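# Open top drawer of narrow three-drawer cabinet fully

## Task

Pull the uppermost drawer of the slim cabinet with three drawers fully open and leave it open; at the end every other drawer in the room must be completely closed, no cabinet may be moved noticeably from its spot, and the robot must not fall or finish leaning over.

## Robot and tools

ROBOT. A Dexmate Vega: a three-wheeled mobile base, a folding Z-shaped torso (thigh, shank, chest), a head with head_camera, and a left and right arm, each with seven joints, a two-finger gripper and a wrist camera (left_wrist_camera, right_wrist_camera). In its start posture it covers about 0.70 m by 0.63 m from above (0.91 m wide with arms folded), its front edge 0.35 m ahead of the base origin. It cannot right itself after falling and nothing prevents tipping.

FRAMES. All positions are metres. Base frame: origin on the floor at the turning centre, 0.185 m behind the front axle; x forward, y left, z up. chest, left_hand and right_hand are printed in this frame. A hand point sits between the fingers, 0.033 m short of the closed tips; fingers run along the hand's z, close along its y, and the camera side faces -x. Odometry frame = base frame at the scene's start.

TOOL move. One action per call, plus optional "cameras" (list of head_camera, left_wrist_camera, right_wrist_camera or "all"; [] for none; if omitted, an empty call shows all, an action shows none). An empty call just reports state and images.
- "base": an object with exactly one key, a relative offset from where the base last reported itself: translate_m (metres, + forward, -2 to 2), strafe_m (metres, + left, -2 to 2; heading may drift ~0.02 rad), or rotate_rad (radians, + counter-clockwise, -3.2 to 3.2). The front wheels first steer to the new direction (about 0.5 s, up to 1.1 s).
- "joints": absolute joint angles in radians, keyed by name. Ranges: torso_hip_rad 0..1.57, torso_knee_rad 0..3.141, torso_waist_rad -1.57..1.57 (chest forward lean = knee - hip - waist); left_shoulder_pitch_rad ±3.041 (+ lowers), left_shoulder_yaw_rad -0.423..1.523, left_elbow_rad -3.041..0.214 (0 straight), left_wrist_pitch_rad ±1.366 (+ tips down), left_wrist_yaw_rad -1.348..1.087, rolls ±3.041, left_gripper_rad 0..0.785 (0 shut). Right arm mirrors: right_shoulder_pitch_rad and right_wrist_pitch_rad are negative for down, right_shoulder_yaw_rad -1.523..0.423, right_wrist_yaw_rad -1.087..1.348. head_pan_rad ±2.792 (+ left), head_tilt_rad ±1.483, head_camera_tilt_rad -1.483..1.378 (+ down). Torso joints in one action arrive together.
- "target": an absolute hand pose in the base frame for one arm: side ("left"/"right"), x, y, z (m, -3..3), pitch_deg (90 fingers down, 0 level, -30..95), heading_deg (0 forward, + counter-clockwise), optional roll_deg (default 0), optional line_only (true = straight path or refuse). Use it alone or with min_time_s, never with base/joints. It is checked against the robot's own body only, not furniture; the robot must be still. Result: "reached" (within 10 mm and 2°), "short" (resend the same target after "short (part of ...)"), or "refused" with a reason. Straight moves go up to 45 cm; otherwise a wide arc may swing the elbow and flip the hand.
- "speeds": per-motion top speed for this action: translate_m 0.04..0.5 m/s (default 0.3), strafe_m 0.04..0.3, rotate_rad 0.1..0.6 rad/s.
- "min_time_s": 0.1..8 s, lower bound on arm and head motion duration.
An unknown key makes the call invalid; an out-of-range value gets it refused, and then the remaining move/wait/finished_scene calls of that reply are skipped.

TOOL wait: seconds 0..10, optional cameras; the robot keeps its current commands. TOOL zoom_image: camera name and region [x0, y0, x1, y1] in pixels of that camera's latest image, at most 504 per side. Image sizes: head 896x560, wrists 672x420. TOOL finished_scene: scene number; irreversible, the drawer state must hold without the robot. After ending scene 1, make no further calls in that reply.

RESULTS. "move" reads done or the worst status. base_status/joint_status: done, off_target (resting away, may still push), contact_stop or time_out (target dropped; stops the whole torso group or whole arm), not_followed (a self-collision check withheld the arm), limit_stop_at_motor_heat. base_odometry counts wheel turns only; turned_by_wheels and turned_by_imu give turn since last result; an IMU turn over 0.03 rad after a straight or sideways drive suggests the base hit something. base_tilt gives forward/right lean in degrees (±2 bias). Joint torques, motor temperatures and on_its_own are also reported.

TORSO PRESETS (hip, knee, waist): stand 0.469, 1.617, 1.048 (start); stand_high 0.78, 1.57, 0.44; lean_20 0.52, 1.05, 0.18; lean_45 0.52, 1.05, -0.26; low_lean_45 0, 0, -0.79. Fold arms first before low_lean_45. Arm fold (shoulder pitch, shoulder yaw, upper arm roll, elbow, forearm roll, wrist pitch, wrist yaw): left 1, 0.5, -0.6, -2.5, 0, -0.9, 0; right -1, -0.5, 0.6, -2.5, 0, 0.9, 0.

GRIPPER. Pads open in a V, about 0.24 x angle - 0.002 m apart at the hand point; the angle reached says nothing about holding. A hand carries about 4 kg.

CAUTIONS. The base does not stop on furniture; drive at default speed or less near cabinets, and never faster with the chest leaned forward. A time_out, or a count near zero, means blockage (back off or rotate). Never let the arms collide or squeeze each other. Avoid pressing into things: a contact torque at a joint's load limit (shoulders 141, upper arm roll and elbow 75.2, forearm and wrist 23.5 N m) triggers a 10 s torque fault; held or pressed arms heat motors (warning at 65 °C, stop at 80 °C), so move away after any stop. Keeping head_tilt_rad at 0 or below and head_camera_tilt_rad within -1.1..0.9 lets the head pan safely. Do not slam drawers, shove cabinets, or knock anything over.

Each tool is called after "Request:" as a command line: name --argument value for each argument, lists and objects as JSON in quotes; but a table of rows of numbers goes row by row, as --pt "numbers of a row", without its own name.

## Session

Request:
move --joints '{"head_camera_tilt_rad": 0.25}' --cameras '["head_camera"]'

Request:
move --joints '{"head_pan_rad": 1.5}' --cameras '["head_camera"]'

Request:
move --joints '{"head_pan_rad": 2.75}' --cameras '["head_camera"]'

Request:
move --joints '{"head_pan_rad": -1.6}' --cameras '["head_camera"]'

Scene clock: 0.80 s.
Joint torques (N m): left_arm=[5.72 -0.29 -0.35 -1.66 0.21 -1.95 -0.1] | right_arm=[-5.74 -1.61 0.44 -2.09 0.21 2.37 -0.11]
Motor temperatures (°C): left_arm=[31 31 31 26 40 35 41] | right_arm=[30 27 33 31 36 36 33]
move: done
base_odometry: x=+0.000 y=+0.000 heading=+0.000
turned_by_wheels: +0.000
turned_by_imu: +0.000
base_tilt: forward=+0.0 right=+0.8
base_status: not commanded
joint_positions: torso_hip_rad=+0.469 torso_knee_rad=+1.617 torso_waist_rad=+1.048 left_shoulder_pitch_rad=+2.189 left_shoulder_yaw_rad=-0.007 left_upper_arm_roll_rad=+0.016 left_elbow_rad=-1.090 left_forearm_roll_rad=+0.013 left_wrist_pitch_rad=-0.515 left_wrist_yaw_rad=+0.020 left_gripper_rad=+0.005 right_shoulder_pitch_rad=-2.209 right_shoulder_yaw_rad=-0.016 right_upper_arm_roll_rad=+0.009 right_elbow_rad=-1.106 right_forearm_roll_rad=-0.010 right_wrist_pitch_rad=+0.494 right_wrist_yaw_rad=-0.018 right_gripper_rad=+0.005 head_pan_rad=+0.000 head_tilt_rad=+0.000 head_camera_tilt_rad=+0.250
joint_status: all done
chest: x=-0.0111 y=+0.0000 z=+1.4155 quat_wxyz=(+0.999, +0.000, +0.050, +0.000) (m; base frame)
left_hand: x=+0.1832 y=+0.2195 z=+0.6290 quat_wxyz=(+0.429, +0.002, +0.903, +0.000) pitch_deg=+39.1 heading_deg=-0.2 roll_deg=+0.1 back=up (m; base frame)
right_hand: x=+0.1700 y=-0.2462 z=+0.6246 quat_wxyz=(+0.418, -0.007, +0.908, -0.015) pitch_deg=+40.6 heading_deg=-1.6 roll_deg=-2.5 back=up (m; base frame)
pictures: head_camera

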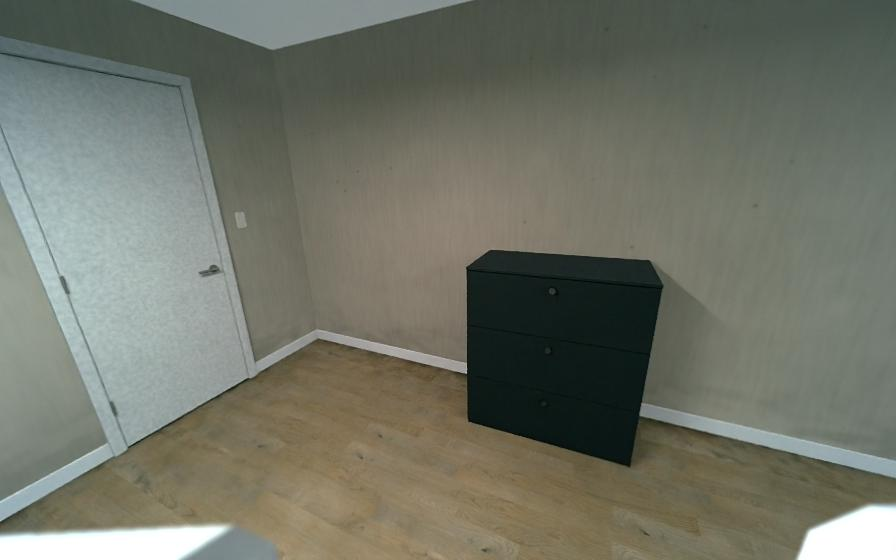

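Scene clock: 2.47 s.
Joint torques (N m): left_arm=[5.54 1.03 -1.6 -2.28 0.03 -1.36 -0.34] | right_arm=[-6.19 -1.55 0.66 -1.7 0.18 2.23 -0.12]
move: done
base_odometry: x=+0.000 y=+0.000 heading=+0.000
turned_by_wheels: +0.000
turned_by_imu: +0.000
base_tilt: forward=+0.1 right=+0.8
base_status: not commanded
joint_positions: torso_hip_rad=+0.469 torso_knee_rad=+1.617 torso_waist_rad=+1.048 left_shoulder_pitch_rad=+2.189 left_shoulder_yaw_rad=-0.007 left_upper_arm_roll_rad=+0.016 left_elbow_rad=-1.090 left_forearm_roll_rad=+0.013 left_wrist_pitch_rad=-0.515 left_wrist_yaw_rad=+0.020 left_gripper_rad=+0.005 right_shoulder_pitch_rad=-2.209 right_shoulder_yaw_rad=-0.016 right_upper_arm_roll_rad=+0.009 right_elbow_rad=-1.106 right_forearm_roll_rad=-0.010 right_wrist_pitch_rad=+0.494 right_wrist_yaw_rad=-0.018 right_gripper_rad=+0.005 head_pan_rad=+1.500 head_tilt_rad=+0.000 head_camera_tilt_rad=+0.250
joint_status: all done
chest: x=-0.0111 y=+0.0000 z=+1.4155 quat_wxyz=(+0.999, +0.000, +0.050, +0.000) (m; base frame)
left_hand: x=+0.1832 y=+0.2195 z=+0.6290 quat_wxyz=(+0.429, +0.002, +0.903, +0.000) pitch_deg=+39.1 heading_deg=-0.2 roll_deg=+0.1 back=up (m; base frame)
right_hand: x=+0.1700 y=-0.2462 z=+0.6246 quat_wxyz=(+0.418, -0.007, +0.908, -0.015) pitch_deg=+40.6 heading_deg=-1.6 roll_deg=-2.5 back=up (m; base frame)
pictures: head_camera

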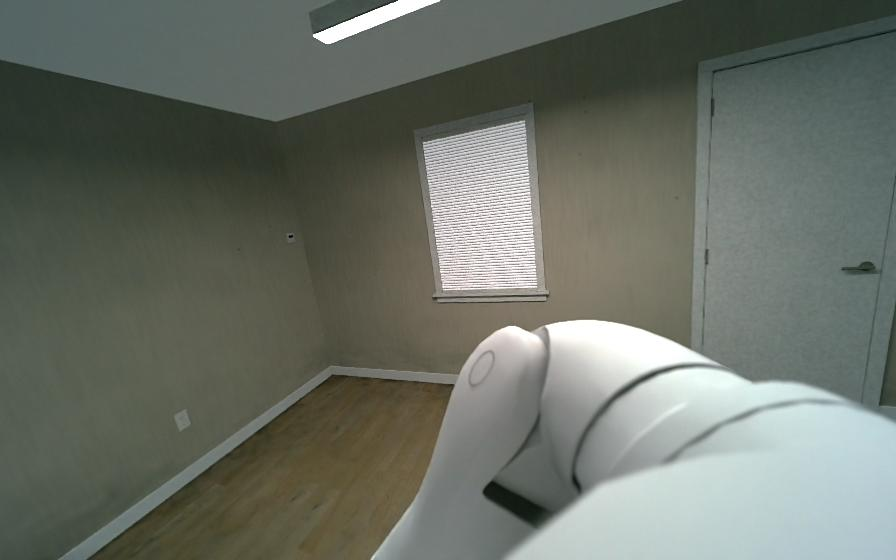

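Scene clock: 3.97 s.
Joint torques (N m): left_arm=[5.4 -0.43 -0.88 -2.92 0.26 -1.9 -0.07] | right_arm=[-5.83 -2.53 0.37 -2.13 0.12 1.34 -0.13]
move: done
base_odometry: x=+0.000 y=+0.000 heading=+0.000
turned_by_wheels: +0.000
turned_by_imu: +0.000
base_tilt: forward=+0.0 right=+0.7
base_status: not commanded
joint_positions: torso_hip_rad=+0.469 torso_knee_rad=+1.617 torso_waist_rad=+1.048 left_shoulder_pitch_rad=+2.189 left_shoulder_yaw_rad=-0.007 left_upper_arm_roll_rad=+0.016 left_elbow_rad=-1.090 left_forearm_roll_rad=+0.013 left_wrist_pitch_rad=-0.515 left_wrist_yaw_rad=+0.020 left_gripper_rad=+0.005 right_shoulder_pitch_rad=-2.209 right_shoulder_yaw_rad=-0.016 right_upper_arm_roll_rad=+0.009 right_elbow_rad=-1.106 right_forearm_roll_rad=-0.010 right_wrist_pitch_rad=+0.494 right_wrist_yaw_rad=-0.018 right_gripper_rad=+0.005 head_pan_rad=+2.750 head_tilt_rad=+0.000 head_camera_tilt_rad=+0.250
joint_status: all done
chest: x=-0.0111 y=+0.0000 z=+1.4155 quat_wxyz=(+0.999, +0.000, +0.050, +0.000) (m; base frame)
left_hand: x=+0.1832 y=+0.2195 z=+0.6290 quat_wxyz=(+0.429, +0.002, +0.903, +0.000) pitch_deg=+39.1 heading_deg=-0.2 roll_deg=+0.1 back=up (m; base frame)
right_hand: x=+0.1700 y=-0.2462 z=+0.6246 quat_wxyz=(+0.418, -0.007, +0.908, -0.015) pitch_deg=+40.6 heading_deg=-1.6 roll_deg=-2.5 back=up (m; base frame)
pictures: head_camera

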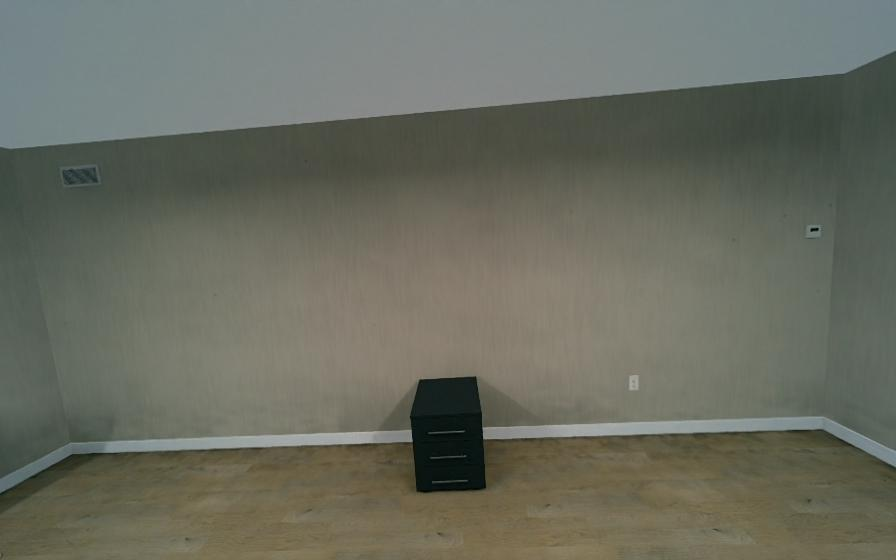

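Scene clock: 7.53 s.
Joint torques (N m): left_arm=[4.57 0.16 -1.01 -2.62 0.02 -1.8 0.08] | right_arm=[-5.54 -1.77 0.66 -2.38 0.25 2.4 -0.03]
move: done
base_odometry: x=+0.000 y=+0.000 heading=+0.000
turned_by_wheels: +0.000
turned_by_imu: +0.000
base_tilt: forward=+0.0 right=+0.8
base_status: not commanded
joint_positions: torso_hip_rad=+0.469 torso_knee_rad=+1.617 torso_waist_rad=+1.048 left_shoulder_pitch_rad=+2.189 left_shoulder_yaw_rad=-0.007 left_upper_arm_roll_rad=+0.016 left_elbow_rad=-1.090 left_forearm_roll_rad=+0.013 left_wrist_pitch_rad=-0.515 left_wrist_yaw_rad=+0.020 left_gripper_rad=+0.005 right_shoulder_pitch_rad=-2.209 right_shoulder_yaw_rad=-0.016 right_upper_arm_roll_rad=+0.009 right_elbow_rad=-1.106 right_forearm_roll_rad=-0.010 right_wrist_pitch_rad=+0.494 right_wrist_yaw_rad=-0.018 right_gripper_rad=+0.005 head_pan_rad=-1.600 head_tilt_rad=+0.000 head_camera_tilt_rad=+0.250
joint_status: all done
chest: x=-0.0111 y=+0.0000 z=+1.4155 quat_wxyz=(+0.999, +0.000, +0.050, +0.000) (m; base frame)
left_hand: x=+0.1832 y=+0.2195 z=+0.6290 quat_wxyz=(+0.429, +0.002, +0.903, +0.000) pitch_deg=+39.1 heading_deg=-0.2 roll_deg=+0.1 back=up (m; base frame)
right_hand: x=+0.1700 y=-0.2462 z=+0.6246 quat_wxyz=(+0.418, -0.007, +0.908, -0.015) pitch_deg=+40.6 heading_deg=-1.6 roll_deg=-2.5 back=up (m; base frame)
pictures: head_camera

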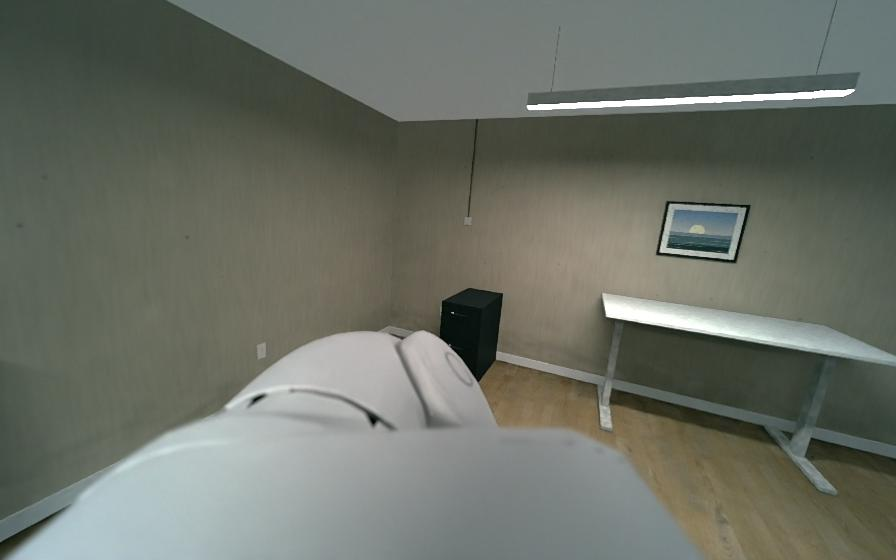

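Request:
move --base '{"rotate_rad": 2.66}' --joints '{"torso_hip_rad": 0.05, "torso_knee_rad": 0.9, "torso_waist_rad": 0.30, "head_pan_rad": 0, "head_camera_tilt_rad": 0.15, "left_shoulder_pitch_rad": 1.0, "left_shoulder_yaw_rad": 0.0, "left_upper_arm_roll_rad": 0.0, "left_elbow_rad": -1.2, "left_forearm_roll_rad": 1.57, "left_wrist_pitch_rad": 0.0, "left_wrist_yaw_rad": -0.45, "left_gripper_rad": 0.16}' --min_time_s 4.0 --cameras '["head_camera", "left_wrist_camera"]'

Scene clock: 19.87 s.
Joint torques (N m): left_arm=[-21 2.16 -3.79 -6.29 0.07 0.44 0.49] | right_arm=[-16.47 -0.74 0.21 0.02 0.06 1.31 0.08]
move: done
base_odometry: x=+0.003 y=+0.000 heading=+2.668
turned_by_wheels: +2.668
turned_by_imu: +2.654
base_tilt: forward=+0.1 right=+0.8
base_status: done
joint_positions: torso_hip_rad=+0.050 torso_knee_rad=+0.900 torso_waist_rad=+0.300 left_shoulder_pitch_rad=+1.003 left_shoulder_yaw_rad=+0.000 left_upper_arm_roll_rad=+0.000 left_elbow_rad=-1.199 left_forearm_roll_rad=+1.566 left_wrist_pitch_rad=-0.002 left_wrist_yaw_rad=-0.449 left_gripper_rad=+0.160 right_shoulder_pitch_rad=-2.209 right_shoulder_yaw_rad=-0.016 right_upper_arm_roll_rad=+0.009 right_elbow_rad=-1.106 right_forearm_roll_rad=-0.010 right_wrist_pitch_rad=+0.494 right_wrist_yaw_rad=-0.018 right_gripper_rad=+0.005 head_pan_rad=+0.000 head_tilt_rad=+0.000 head_camera_tilt_rad=+0.150
joint_status: all done
chest: x=+0.1434 y=+0.0000 z=+1.1855 quat_wxyz=(+0.962, +0.000, +0.272, +0.000) (m; base frame)
left_hand: x=+0.7311 y=+0.2280 z=+0.4885 quat_wxyz=(+0.267, +0.655, +0.656, +0.263) pitch_deg=+46.0 heading_deg=-0.3 roll_deg=+89.6 (m; base frame)
right_hand: x=-0.0374 y=-0.2462 z=+0.3946 quat_wxyz=(+0.205, -0.010, +0.979, -0.013) pitch_deg=+66.3 heading_deg=-3.1 roll_deg=-4.3 back=up (m; base frame)
pictures: head_camera, left_wrist_camera

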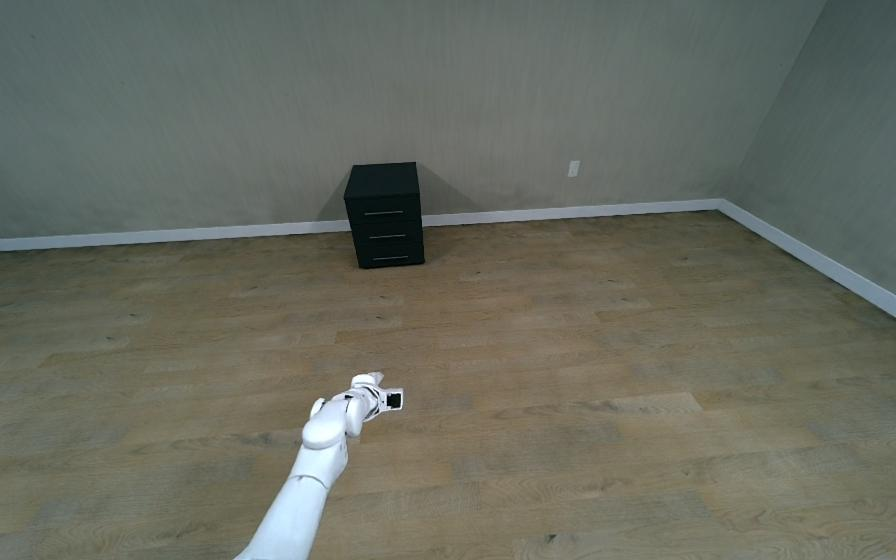

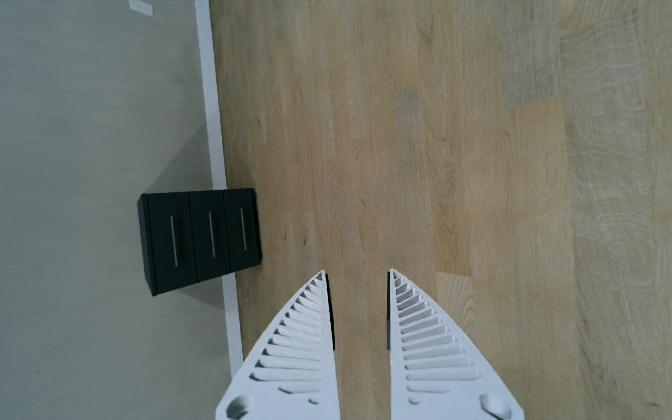

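Request:
zoom_image --camera "head_camera" --region '[320, 150, 450, 280]'

Scaled by 3.877 from the camera's 896x560 image, which has a finer 960x600 frame.

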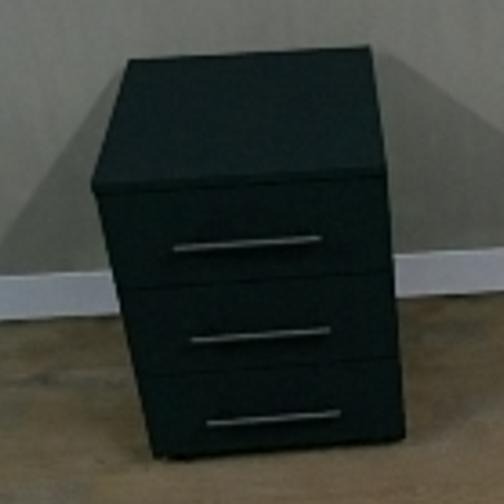

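Request:
move --base '{"rotate_rad": 0.11}' --joints '{"left_shoulder_pitch_rad": 1.33, "left_elbow_rad": -1.67, "left_wrist_yaw_rad": -0.75, "head_camera_tilt_rad": 0.3}'

Request:
move --base '{"translate_m": 1.2}' --speeds '{"translate_m": 0.45}' --cameras '["head_camera", "left_wrist_camera"]'

Scene clock: 25.13 s.
Joint torques (N m): left_arm=[-2.88 1.01 -4.03 -8.29 0.13 -0.33 0.42] | right_arm=[-16.75 -0.84 0.5 1.55 0.04 1.91 -0.12]
move: done
base_odometry: x=+0.003 y=+0.000 heading=+2.778
turned_by_wheels: +0.110
turned_by_imu: +0.110
base_tilt: forward=+0.1 right=+0.8
base_status: done
joint_positions: torso_hip_rad=+0.050 torso_knee_rad=+0.900 torso_waist_rad=+0.300 left_shoulder_pitch_rad=+1.327 left_shoulder_yaw_rad=+0.000 left_upper_arm_roll_rad=+0.000 left_elbow_rad=-1.666 left_forearm_roll_rad=+1.570 left_wrist_pitch_rad=+0.000 left_wrist_yaw_rad=-0.747 left_gripper_rad=+0.160 right_shoulder_pitch_rad=-2.209 right_shoulder_yaw_rad=-0.016 right_upper_arm_roll_rad=+0.009 right_elbow_rad=-1.106 right_forearm_roll_rad=-0.010 right_wrist_pitch_rad=+0.494 right_wrist_yaw_rad=-0.018 right_gripper_rad=+0.005 head_pan_rad=+0.000 head_tilt_rad=+0.000 head_camera_tilt_rad=+0.300
joint_status: all done
chest: x=+0.1434 y=+0.0000 z=+1.1855 quat_wxyz=(+0.962, +0.000, +0.272, +0.000) (m; base frame)
left_hand: x=+0.6079 y=+0.2291 z=+0.4963 quat_wxyz=(+0.213, +0.674, +0.674, +0.213) pitch_deg=+54.9 heading_deg=-0.1 roll_deg=+89.9 (m; base frame)
right_hand: x=-0.0374 y=-0.2462 z=+0.3946 quat_wxyz=(+0.205, -0.010, +0.979, -0.013) pitch_deg=+66.3 heading_deg=-3.1 roll_deg=-4.3 back=up (m; base frame)
pictures: none

Scene clock: 30.17 s.
Joint torques (N m): left_arm=[-3.62 1.89 -3.58 -6.85 -0.23 -0.03 0.18] | right_arm=[-15.62 -1.8 0.8 0.17 0.07 0.91 -0.15]
move: done
base_odometry: x=-1.119 y=+0.425 heading=+2.779
turned_by_wheels: +0.001
turned_by_imu: +0.000
base_tilt: forward=+0.1 right=+0.8
base_status: done
joint_positions: torso_hip_rad=+0.050 torso_knee_rad=+0.900 torso_waist_rad=+0.300 left_shoulder_pitch_rad=+1.330 left_shoulder_yaw_rad=+0.000 left_upper_arm_roll_rad=+0.000 left_elbow_rad=-1.670 left_forearm_roll_rad=+1.570 left_wrist_pitch_rad=+0.000 left_wrist_yaw_rad=-0.750 left_gripper_rad=+0.160 right_shoulder_pitch_rad=-2.209 right_shoulder_yaw_rad=-0.016 right_upper_arm_roll_rad=+0.009 right_elbow_rad=-1.106 right_forearm_roll_rad=-0.010 right_wrist_pitch_rad=+0.494 right_wrist_yaw_rad=-0.018 right_gripper_rad=+0.005 head_pan_rad=+0.000 head_tilt_rad=+0.000 head_camera_tilt_rad=+0.300
joint_status: not commanded
chest: x=+0.1435 y=+0.0000 z=+1.1855 quat_wxyz=(+0.962, +0.000, +0.272, +0.000) (m; base frame)
left_hand: x=+0.6067 y=+0.2291 z=+0.4964 quat_wxyz=(+0.213, +0.674, +0.675, +0.212) pitch_deg=+55.0 heading_deg=-0.1 roll_deg=+89.9 (m; base frame)
right_hand: x=-0.0374 y=-0.2462 z=+0.3946 quat_wxyz=(+0.204, -0.010, +0.979, -0.013) pitch_deg=+66.4 heading_deg=-3.1 roll_deg=-4.3 back=up (m; base frame)
pictures: head_camera, left_wrist_camera

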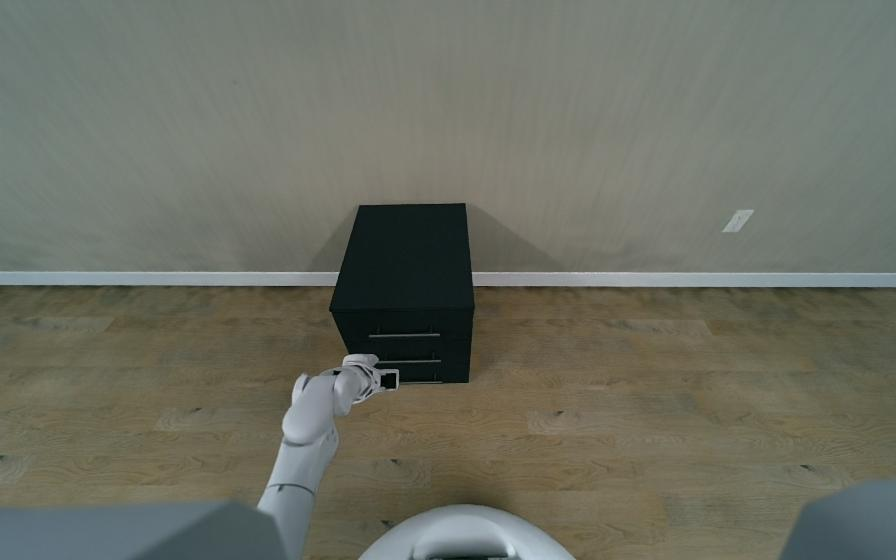

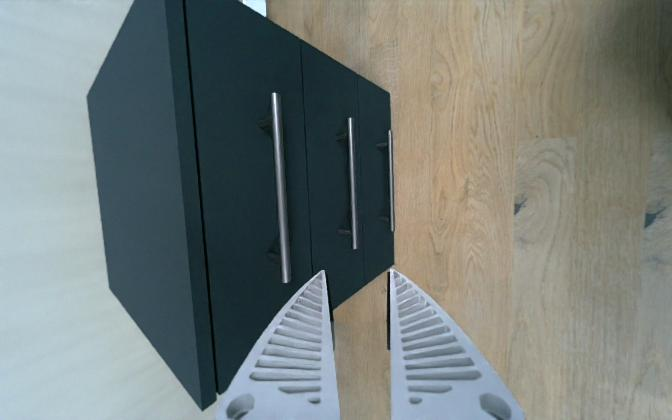

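Request:
move --base '{"rotate_rad": 0.03}'

Request:
move --base '{"translate_m": 0.09}'

Request:
move --target '{"side": "left", "x": 0.65, "y": 0.17, "z": 0.488, "pitch_deg": 55, "heading_deg": 0, "roll_deg": 90, "line_only": true}' --cameras '["left_wrist_camera"]'

Scene clock: 32.00 s.
Joint torques (N m): left_arm=[-4.68 3.02 -3.04 -7.59 -0.12 0.72 0.32] | right_arm=[-16.25 -0.57 0.57 1.68 0.09 1.12 -0.02]
move: done
base_odometry: x=-1.119 y=+0.425 heading=+2.809
turned_by_wheels: +0.030
turned_by_imu: +0.031
base_tilt: forward=+0.1 right=+0.7
base_status: done
joint_positions: torso_hip_rad=+0.050 torso_knee_rad=+0.900 torso_waist_rad=+0.300 left_shoulder_pitch_rad=+1.330 left_shoulder_yaw_rad=+0.000 left_upper_arm_roll_rad=+0.000 left_elbow_rad=-1.670 left_forearm_roll_rad=+1.570 left_wrist_pitch_rad=+0.000 left_wrist_yaw_rad=-0.750 left_gripper_rad=+0.160 right_shoulder_pitch_rad=-2.209 right_shoulder_yaw_rad=-0.016 right_upper_arm_roll_rad=+0.009 right_elbow_rad=-1.106 right_forearm_roll_rad=-0.010 right_wrist_pitch_rad=+0.494 right_wrist_yaw_rad=-0.018 right_gripper_rad=+0.005 head_pan_rad=+0.000 head_tilt_rad=+0.000 head_camera_tilt_rad=+0.300
joint_status: not commanded
chest: x=+0.1435 y=+0.0000 z=+1.1855 quat_wxyz=(+0.962, +0.000, +0.272, +0.000) (m; base frame)
left_hand: x=+0.6067 y=+0.2291 z=+0.4964 quat_wxyz=(+0.213, +0.674, +0.675, +0.212) pitch_deg=+55.0 heading_deg=-0.1 roll_deg=+89.9 (m; base frame)
right_hand: x=-0.0374 y=-0.2462 z=+0.3946 quat_wxyz=(+0.204, -0.010, +0.979, -0.013) pitch_deg=+66.4 heading_deg=-3.1 roll_deg=-4.3 back=up (m; base frame)
pictures: none

Scene clock: 33.90 s.
Joint torques (N m): left_arm=[-4.66 1.85 -2.75 -7.84 0.11 -0.55 0.45] | right_arm=[-15.64 0.22 0.65 1.28 0.07 0.82 -0.24]
move: done
base_odometry: x=-1.204 y=+0.455 heading=+2.810
turned_by_wheels: +0.001
turned_by_imu: +0.000
base_tilt: forward=+0.1 right=+0.8
base_status: done
joint_positions: torso_hip_rad=+0.050 torso_knee_rad=+0.900 torso_waist_rad=+0.300 left_shoulder_pitch_rad=+1.330 left_shoulder_yaw_rad=+0.000 left_upper_arm_roll_rad=+0.000 left_elbow_rad=-1.670 left_forearm_roll_rad=+1.570 left_wrist_pitch_rad=+0.000 left_wrist_yaw_rad=-0.750 left_gripper_rad=+0.160 right_shoulder_pitch_rad=-2.209 right_shoulder_yaw_rad=-0.016 right_upper_arm_roll_rad=+0.009 right_elbow_rad=-1.106 right_forearm_roll_rad=-0.010 right_wrist_pitch_rad=+0.494 right_wrist_yaw_rad=-0.018 right_gripper_rad=+0.005 head_pan_rad=+0.000 head_tilt_rad=+0.000 head_camera_tilt_rad=+0.300
joint_status: not commanded
chest: x=+0.1435 y=+0.0000 z=+1.1855 quat_wxyz=(+0.962, +0.000, +0.272, +0.000) (m; base frame)
left_hand: x=+0.6067 y=+0.2291 z=+0.4964 quat_wxyz=(+0.213, +0.674, +0.675, +0.212) pitch_deg=+55.0 heading_deg=-0.1 roll_deg=+89.9 (m; base frame)
right_hand: x=-0.0374 y=-0.2462 z=+0.3946 quat_wxyz=(+0.204, -0.010, +0.979, -0.013) pitch_deg=+66.4 heading_deg=-3.1 roll_deg=-4.3 back=up (m; base frame)
pictures: none

Scene clock: 36.00 s.
Joint torques (N m): left_arm=[-17.39 -6.95 2.55 -5.43 0.5 0.08 0.65] | right_arm=[-16.47 -0.84 0.69 1.84 0.14 1.51 -0.01]
move: done
base_odometry: x=-1.204 y=+0.455 heading=+2.810
turned_by_wheels: +0.000
turned_by_imu: +0.000
base_tilt: forward=+0.1 right=+0.7
base_status: not commanded
joint_positions: torso_hip_rad=+0.050 torso_knee_rad=+0.900 torso_waist_rad=+0.300 left_shoulder_pitch_rad=+1.185 left_shoulder_yaw_rad=-0.090 left_upper_arm_roll_rad=+0.085 left_elbow_rad=-1.491 left_forearm_roll_rad=+1.654 left_wrist_pitch_rad=+0.092 left_wrist_yaw_rad=-0.723 left_gripper_rad=+0.160 right_shoulder_pitch_rad=-2.209 right_shoulder_yaw_rad=-0.016 right_upper_arm_roll_rad=+0.009 right_elbow_rad=-1.106 right_forearm_roll_rad=-0.010 right_wrist_pitch_rad=+0.494 right_wrist_yaw_rad=-0.018 right_gripper_rad=+0.005 head_pan_rad=+0.000 head_tilt_rad=+0.000 head_camera_tilt_rad=+0.300
joint_status: not commanded
chest: x=+0.1435 y=+0.0000 z=+1.1855 quat_wxyz=(+0.962, +0.000, +0.272, +0.000) (m; base frame)
left_hand: x=+0.6489 y=+0.1714 z=+0.4878 quat_wxyz=(+0.212, +0.674, +0.675, +0.212) pitch_deg=+55.0 heading_deg=+0.0 roll_deg=+90.0 (m; base frame)
left_hand_status: reached (straight line, planned for 0.9 s): 2 mm and 0.0 deg off.
right_hand: x=-0.0374 y=-0.2462 z=+0.3946 quat_wxyz=(+0.204, -0.010, +0.979, -0.013) pitch_deg=+66.4 heading_deg=-3.1 roll_deg=-4.3 back=up (m; base frame)
pictures: left_wrist_camera

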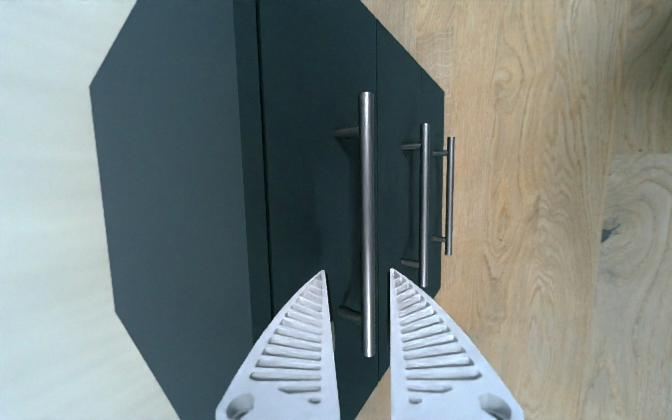

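Request:
move --target '{"side": "left", "x": 0.682, "y": 0.170, "z": 0.428, "pitch_deg": 55, "heading_deg": 0, "roll_deg": 90, "line_only": true}' --cameras '["left_wrist_camera"]'

Scene clock: 39.40 s.
Joint torques (N m): left_arm=[-30.58 -4.44 -3.05 -8.85 0.06 -0.03 2.37] | right_arm=[-15.8 -1.85 0.14 0.88 0.03 1.09 -0.09]
move: done
base_odometry: x=-1.204 y=+0.455 heading=+2.810
turned_by_wheels: +0.000
turned_by_imu: +0.000
base_tilt: forward=+0.1 right=+0.7
base_status: not commanded
joint_positions: torso_hip_rad=+0.050 torso_knee_rad=+0.900 torso_waist_rad=+0.300 left_shoulder_pitch_rad=+0.973 left_shoulder_yaw_rad=-0.098 left_upper_arm_roll_rad=+0.058 left_elbow_rad=-1.048 left_forearm_roll_rad=+1.628 left_wrist_pitch_rad=+0.098 left_wrist_yaw_rad=-0.493 left_gripper_rad=+0.160 right_shoulder_pitch_rad=-2.209 right_shoulder_yaw_rad=-0.016 right_upper_arm_roll_rad=+0.009 right_elbow_rad=-1.106 right_forearm_roll_rad=-0.010 right_wrist_pitch_rad=+0.494 right_wrist_yaw_rad=-0.018 right_gripper_rad=+0.005 head_pan_rad=+0.000 head_tilt_rad=+0.000 head_camera_tilt_rad=+0.300
joint_status: not commanded
chest: x=+0.1434 y=+0.0000 z=+1.1855 quat_wxyz=(+0.962, +0.000, +0.272, +0.000) (m; base frame)
left_hand: x=+0.6809 y=+0.1700 z=+0.4279 quat_wxyz=(+0.212, +0.675, +0.674, +0.212) pitch_deg=+55.1 heading_deg=+0.0 roll_deg=-90.0 (m; base frame)
left_hand_status: reached (straight line, planned for 1.7 s): 1 mm and 0.1 deg off.
right_hand: x=-0.0374 y=-0.2462 z=+0.3946 quat_wxyz=(+0.205, -0.010, +0.979, -0.013) pitch_deg=+66.3 heading_deg=-3.1 roll_deg=-4.3 back=up (m; base frame)
pictures: left_wrist_camera

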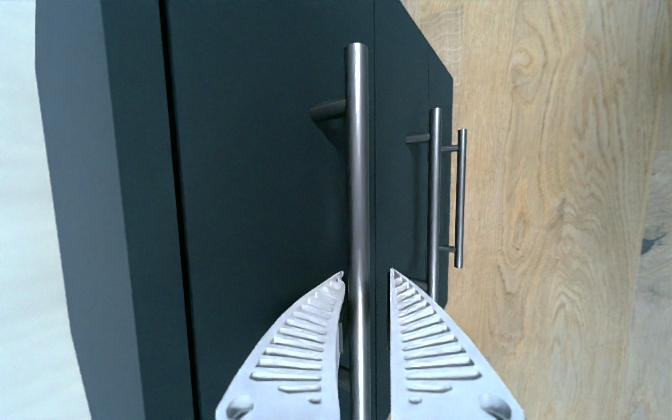

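Request:
move --joints '{"left_gripper_rad": 0.0}'

Request:
move --base '{"translate_m": -0.36}' --speeds '{"translate_m": 0.15}' --cameras '["left_wrist_camera", "head_camera"]'

Request:
move --base '{"translate_m": -0.025}' --speeds '{"translate_m": 0.05}' --cameras '["left_wrist_camera", "head_camera"]'

Scene clock: 40.37 s.
Joint torques (N m): left_arm=[-23.92 -5.46 -2.05 -7.67 -0.29 0.56 1.02] | right_arm=[-16.34 -0.84 0.75 0.78 0.12 1.56 -0.06]
move: done
base_odometry: x=-1.204 y=+0.455 heading=+2.810
turned_by_wheels: +0.000
turned_by_imu: +0.000
base_tilt: forward=+0.1 right=+0.7
base_status: not commanded
joint_positions: torso_hip_rad=+0.050 torso_knee_rad=+0.900 torso_waist_rad=+0.300 left_shoulder_pitch_rad=+0.971 left_shoulder_yaw_rad=-0.098 left_upper_arm_roll_rad=+0.057 left_elbow_rad=-1.045 left_forearm_roll_rad=+1.628 left_wrist_pitch_rad=+0.099 left_wrist_yaw_rad=-0.491 left_gripper_rad=+0.000 right_shoulder_pitch_rad=-2.209 right_shoulder_yaw_rad=-0.016 right_upper_arm_roll_rad=+0.009 right_elbow_rad=-1.106 right_forearm_roll_rad=-0.010 right_wrist_pitch_rad=+0.494 right_wrist_yaw_rad=-0.018 right_gripper_rad=+0.005 head_pan_rad=+0.000 head_tilt_rad=+0.000 head_camera_tilt_rad=+0.300
joint_status: all done
chest: x=+0.1435 y=+0.0000 z=+1.1855 quat_wxyz=(+0.962, +0.000, +0.272, +0.000) (m; base frame)
left_hand: x=+0.6815 y=+0.1700 z=+0.4277 quat_wxyz=(+0.212, +0.675, +0.674, +0.212) pitch_deg=+55.1 heading_deg=+0.0 roll_deg=-90.0 (m; base frame)
right_hand: x=-0.0374 y=-0.2462 z=+0.3946 quat_wxyz=(+0.204, -0.010, +0.979, -0.013) pitch_deg=+66.4 heading_deg=-3.1 roll_deg=-4.3 back=up (m; base frame)
pictures: none

Scene clock: 43.83 s.
Joint torques (N m): left_arm=[-9.67 -8.44 4.05 -3.12 -1.96 -3.22 -0.74] | right_arm=[-15.98 -1.86 0.7 0.17 0.28 1.19 -0.04]
move: done
base_odometry: x=-0.863 y=+0.338 heading=+2.811
turned_by_wheels: +0.001
turned_by_imu: +0.003
base_tilt: forward=+0.1 right=+0.7
base_status: done
joint_positions: torso_hip_rad=+0.050 torso_knee_rad=+0.900 torso_waist_rad=+0.300 left_shoulder_pitch_rad=+0.970 left_shoulder_yaw_rad=-0.098 left_upper_arm_roll_rad=+0.057 left_elbow_rad=-1.045 left_forearm_roll_rad=+1.628 left_wrist_pitch_rad=+0.100 left_wrist_yaw_rad=-0.490 left_gripper_rad=+0.000 right_shoulder_pitch_rad=-2.209 right_shoulder_yaw_rad=-0.016 right_upper_arm_roll_rad=+0.009 right_elbow_rad=-1.106 right_forearm_roll_rad=-0.010 right_wrist_pitch_rad=+0.494 right_wrist_yaw_rad=-0.018 right_gripper_rad=+0.005 head_pan_rad=+0.000 head_tilt_rad=+0.000 head_camera_tilt_rad=+0.300
joint_status: not commanded
chest: x=+0.1434 y=+0.0000 z=+1.1855 quat_wxyz=(+0.962, +0.000, +0.272, +0.000) (m; base frame)
left_hand: x=+0.6823 y=+0.1709 z=+0.4283 quat_wxyz=(+0.212, +0.674, +0.675, +0.213) pitch_deg=+55.0 heading_deg=+0.2 roll_deg=-89.9 (m; base frame)
right_hand: x=-0.0374 y=-0.2462 z=+0.3946 quat_wxyz=(+0.205, -0.010, +0.979, -0.013) pitch_deg=+66.3 heading_deg=-3.1 roll_deg=-4.3 back=up (m; base frame)
pictures: head_camera, left_wrist_camera

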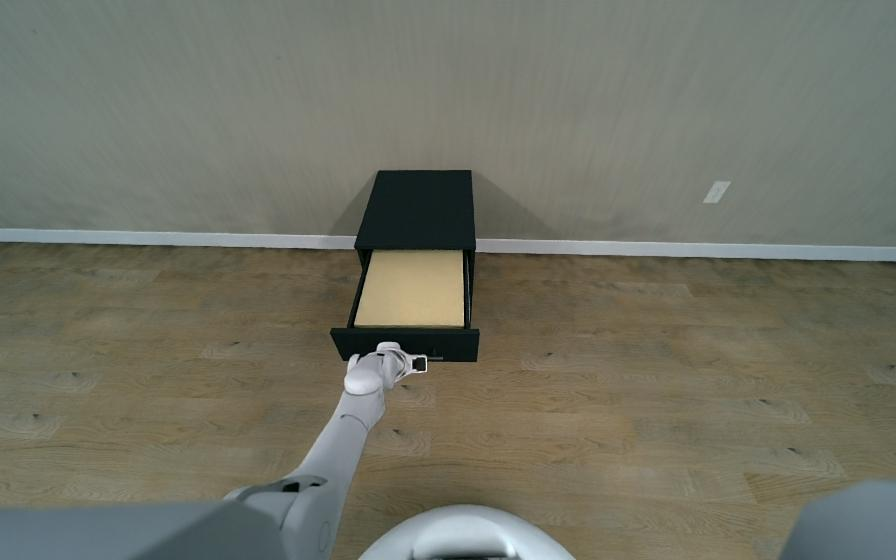

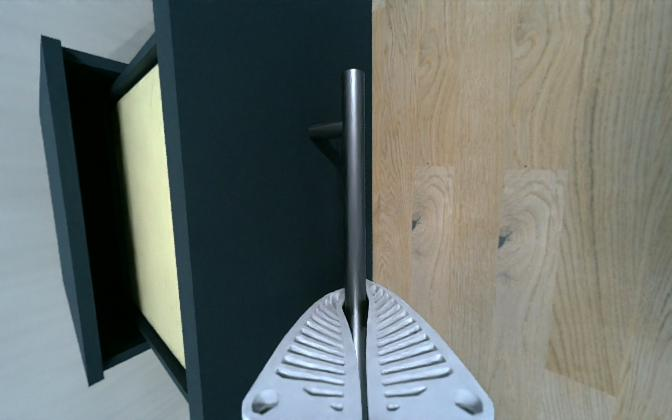

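Scene clock: 45.03 s.
Joint torques (N m): left_arm=[-7.55 -9.64 4.58 -2.2 -2.02 -2.59 -1.48] | right_arm=[-15.37 -1.48 0.79 0.02 0.21 1.45 0]
move: done
base_odometry: x=-0.840 y=+0.330 heading=+2.812
turned_by_wheels: +0.001
turned_by_imu: +0.001
base_tilt: forward=+0.1 right=+0.7
base_status: done
joint_positions: torso_hip_rad=+0.050 torso_knee_rad=+0.900 torso_waist_rad=+0.300 left_shoulder_pitch_rad=+0.970 left_shoulder_yaw_rad=-0.098 left_upper_arm_roll_rad=+0.057 left_elbow_rad=-1.045 left_forearm_roll_rad=+1.628 left_wrist_pitch_rad=+0.099 left_wrist_yaw_rad=-0.489 left_gripper_rad=+0.000 right_shoulder_pitch_rad=-2.209 right_shoulder_yaw_rad=-0.016 right_upper_arm_roll_rad=+0.009 right_elbow_rad=-1.106 right_forearm_roll_rad=-0.010 right_wrist_pitch_rad=+0.494 right_wrist_yaw_rad=-0.018 right_gripper_rad=+0.005 head_pan_rad=+0.000 head_tilt_rad=+0.000 head_camera_tilt_rad=+0.300
joint_status: not commanded
chest: x=+0.1434 y=+0.0000 z=+1.1855 quat_wxyz=(+0.962, +0.000, +0.272, +0.000) (m; base frame)
left_hand: x=+0.6825 y=+0.1708 z=+0.4285 quat_wxyz=(+0.213, +0.674, +0.674, +0.214) pitch_deg=+54.9 heading_deg=+0.1 roll_deg=-89.9 (m; base frame)
right_hand: x=-0.0374 y=-0.2462 z=+0.3946 quat_wxyz=(+0.205, -0.010, +0.979, -0.013) pitch_deg=+66.3 heading_deg=-3.1 roll_deg=-4.3 back=up (m; base frame)
pictures: head_camera, left_wrist_camera

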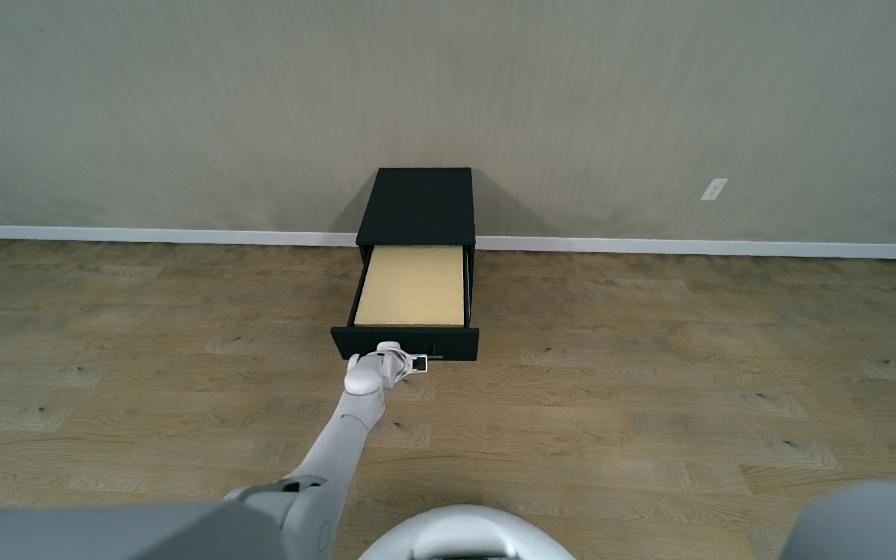

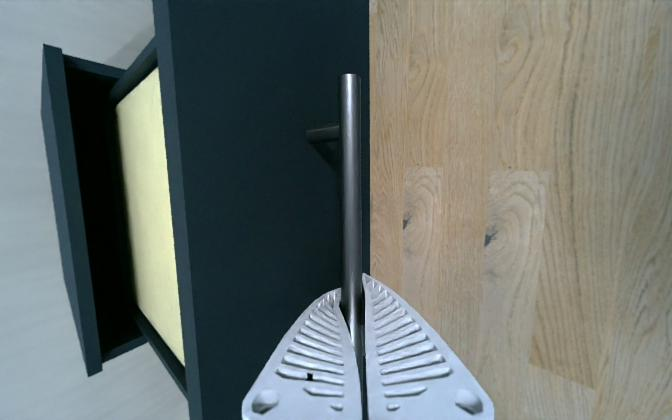

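Request:
move --base '{"translate_m": -0.02}' --speeds '{"translate_m": 0.05}' --cameras '["left_wrist_camera", "head_camera"]'

Scene clock: 46.40 s.
Joint torques (N m): left_arm=[15 -7.7 4.96 7.85 -2.05 -1.79 -5.93] | right_arm=[-15.56 -1.83 0.18 0.53 0.12 1.4 0.02]
move: done
base_odometry: x=-0.821 y=+0.324 heading=+2.812
turned_by_wheels: +0.001
turned_by_imu: +0.000
base_tilt: forward=+0.0 right=+0.7
base_status: done
joint_positions: torso_hip_rad=+0.050 torso_knee_rad=+0.900 torso_waist_rad=+0.300 left_shoulder_pitch_rad=+0.969 left_shoulder_yaw_rad=-0.098 left_upper_arm_roll_rad=+0.057 left_elbow_rad=-1.046 left_forearm_roll_rad=+1.628 left_wrist_pitch_rad=+0.099 left_wrist_yaw_rad=-0.488 left_gripper_rad=+0.000 right_shoulder_pitch_rad=-2.209 right_shoulder_yaw_rad=-0.016 right_upper_arm_roll_rad=+0.009 right_elbow_rad=-1.106 right_forearm_roll_rad=-0.010 right_wrist_pitch_rad=+0.494 right_wrist_yaw_rad=-0.018 right_gripper_rad=+0.005 head_pan_rad=+0.000 head_tilt_rad=+0.000 head_camera_tilt_rad=+0.300
joint_status: not commanded
chest: x=+0.1433 y=+0.0000 z=+1.1856 quat_wxyz=(+0.962, +0.000, +0.271, +0.000) (m; base frame)
left_hand: x=+0.6840 y=+0.1707 z=+0.4298 quat_wxyz=(+0.214, +0.674, +0.674, +0.215) pitch_deg=+54.7 heading_deg=+0.1 roll_deg=-89.9 (m; base frame)
right_hand: x=-0.0373 y=-0.2462 z=+0.3946 quat_wxyz=(+0.205, -0.010, +0.979, -0.013) pitch_deg=+66.3 heading_deg=-3.1 roll_deg=-4.3 back=up (m; base frame)
pictures: head_camera, left_wrist_camera

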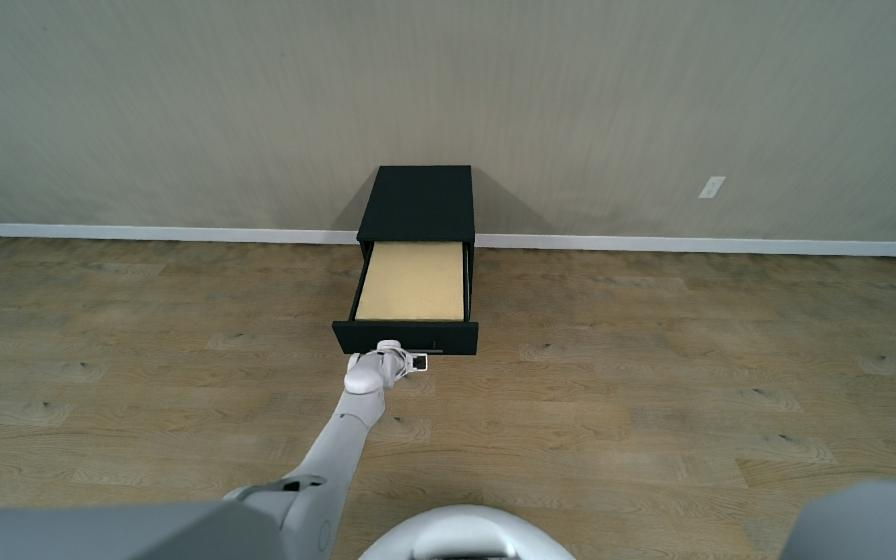

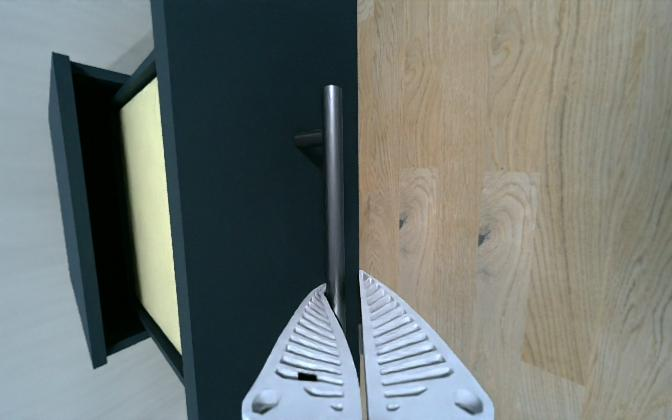

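Request:
move --joints '{"left_gripper_rad": 0.16}'

Request:
move --target '{"side": "left", "x": 0.643, "y": 0.17, "z": 0.485, "pitch_deg": 55, "heading_deg": 0, "roll_deg": 90, "line_only": true}' --cameras '["left_wrist_camera", "head_camera"]'

Scene clock: 47.43 s.
Joint torques (N m): left_arm=[-1.08 -8.01 4.36 -1.75 -1.31 -1.62 -1.47] | right_arm=[-16.32 -1.1 0.82 0.77 0.11 0.55 0.02]
move: done
base_odometry: x=-0.821 y=+0.324 heading=+2.813
turned_by_wheels: +0.000
turned_by_imu: +0.000
base_tilt: forward=+0.0 right=+0.7
base_status: not commanded
joint_positions: torso_hip_rad=+0.050 torso_knee_rad=+0.900 torso_waist_rad=+0.300 left_shoulder_pitch_rad=+0.970 left_shoulder_yaw_rad=-0.098 left_upper_arm_roll_rad=+0.057 left_elbow_rad=-1.045 left_forearm_roll_rad=+1.628 left_wrist_pitch_rad=+0.099 left_wrist_yaw_rad=-0.489 left_gripper_rad=+0.160 right_shoulder_pitch_rad=-2.209 right_shoulder_yaw_rad=-0.016 right_upper_arm_roll_rad=+0.009 right_elbow_rad=-1.106 right_forearm_roll_rad=-0.010 right_wrist_pitch_rad=+0.494 right_wrist_yaw_rad=-0.018 right_gripper_rad=+0.005 head_pan_rad=+0.000 head_tilt_rad=+0.000 head_camera_tilt_rad=+0.300
joint_status: all done
chest: x=+0.1433 y=+0.0000 z=+1.1856 quat_wxyz=(+0.962, +0.000, +0.271, +0.000) (m; base frame)
left_hand: x=+0.6827 y=+0.1706 z=+0.4287 quat_wxyz=(+0.213, +0.674, +0.674, +0.214) pitch_deg=+54.9 heading_deg=+0.1 roll_deg=-89.9 (m; base frame)
right_hand: x=-0.0373 y=-0.2462 z=+0.3946 quat_wxyz=(+0.205, -0.010, +0.979, -0.013) pitch_deg=+66.3 heading_deg=-3.1 roll_deg=-4.3 back=up (m; base frame)
pictures: none

Scene clock: 50.47 s.
Joint torques (N m): left_arm=[-6.13 -0.48 3.11 -6.8 0.13 -0.17 0.25] | right_arm=[-15.06 -0.6 0.63 1.07 0.22 1.18 0]
move: done
base_odometry: x=-0.821 y=+0.324 heading=+2.813
turned_by_wheels: +0.000
turned_by_imu: +0.000
base_tilt: forward=+0.0 right=+0.8
base_status: not commanded
joint_positions: torso_hip_rad=+0.050 torso_knee_rad=+0.900 torso_waist_rad=+0.300 left_shoulder_pitch_rad=+1.198 left_shoulder_yaw_rad=-0.092 left_upper_arm_roll_rad=+0.087 left_elbow_rad=-1.491 left_forearm_roll_rad=+1.656 left_wrist_pitch_rad=+0.094 left_wrist_yaw_rad=-0.712 left_gripper_rad=+0.160 right_shoulder_pitch_rad=-2.209 right_shoulder_yaw_rad=-0.016 right_upper_arm_roll_rad=+0.009 right_elbow_rad=-1.106 right_forearm_roll_rad=-0.010 right_wrist_pitch_rad=+0.494 right_wrist_yaw_rad=-0.018 right_gripper_rad=+0.005 head_pan_rad=+0.000 head_tilt_rad=+0.000 head_camera_tilt_rad=+0.300
joint_status: not commanded
chest: x=+0.1434 y=+0.0000 z=+1.1855 quat_wxyz=(+0.962, +0.000, +0.272, +0.000) (m; base frame)
left_hand: x=+0.6434 y=+0.1701 z=+0.4843 quat_wxyz=(+0.213, +0.674, +0.675, +0.213) pitch_deg=+55.0 heading_deg=+0.0 roll_deg=+90.0 (m; base frame)
left_hand_status: reached (straight line, planned for 1.7 s): 1 mm and 0.0 deg off.
right_hand: x=-0.0374 y=-0.2462 z=+0.3946 quat_wxyz=(+0.205, -0.010, +0.979, -0.013) pitch_deg=+66.3 heading_deg=-3.1 roll_deg=-4.3 back=up (m; base frame)
pictures: head_camera, left_wrist_camera

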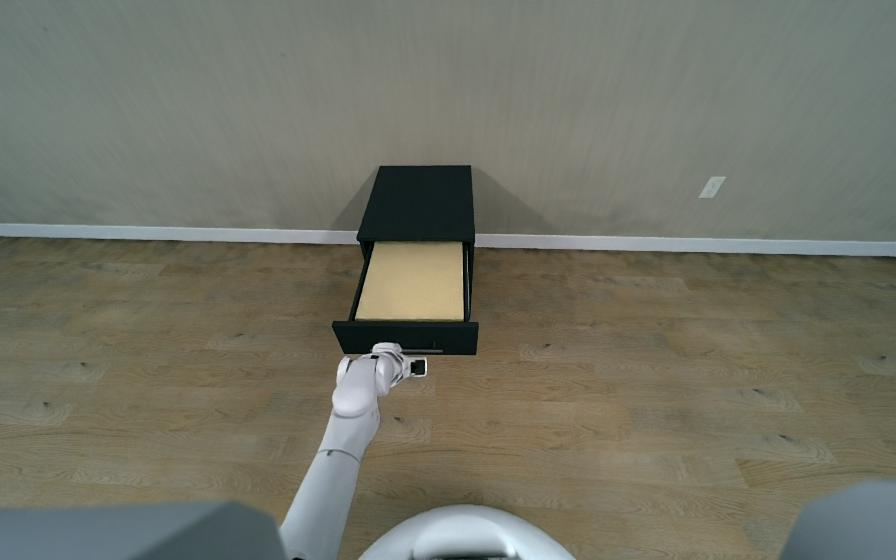

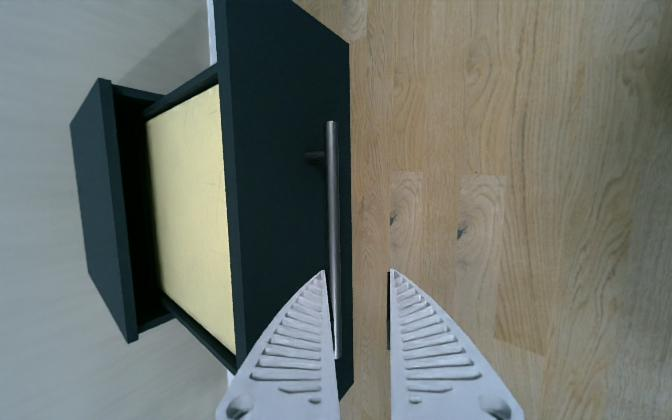

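Request:
finished_scene --scene 2

The scene is finished: the task was done.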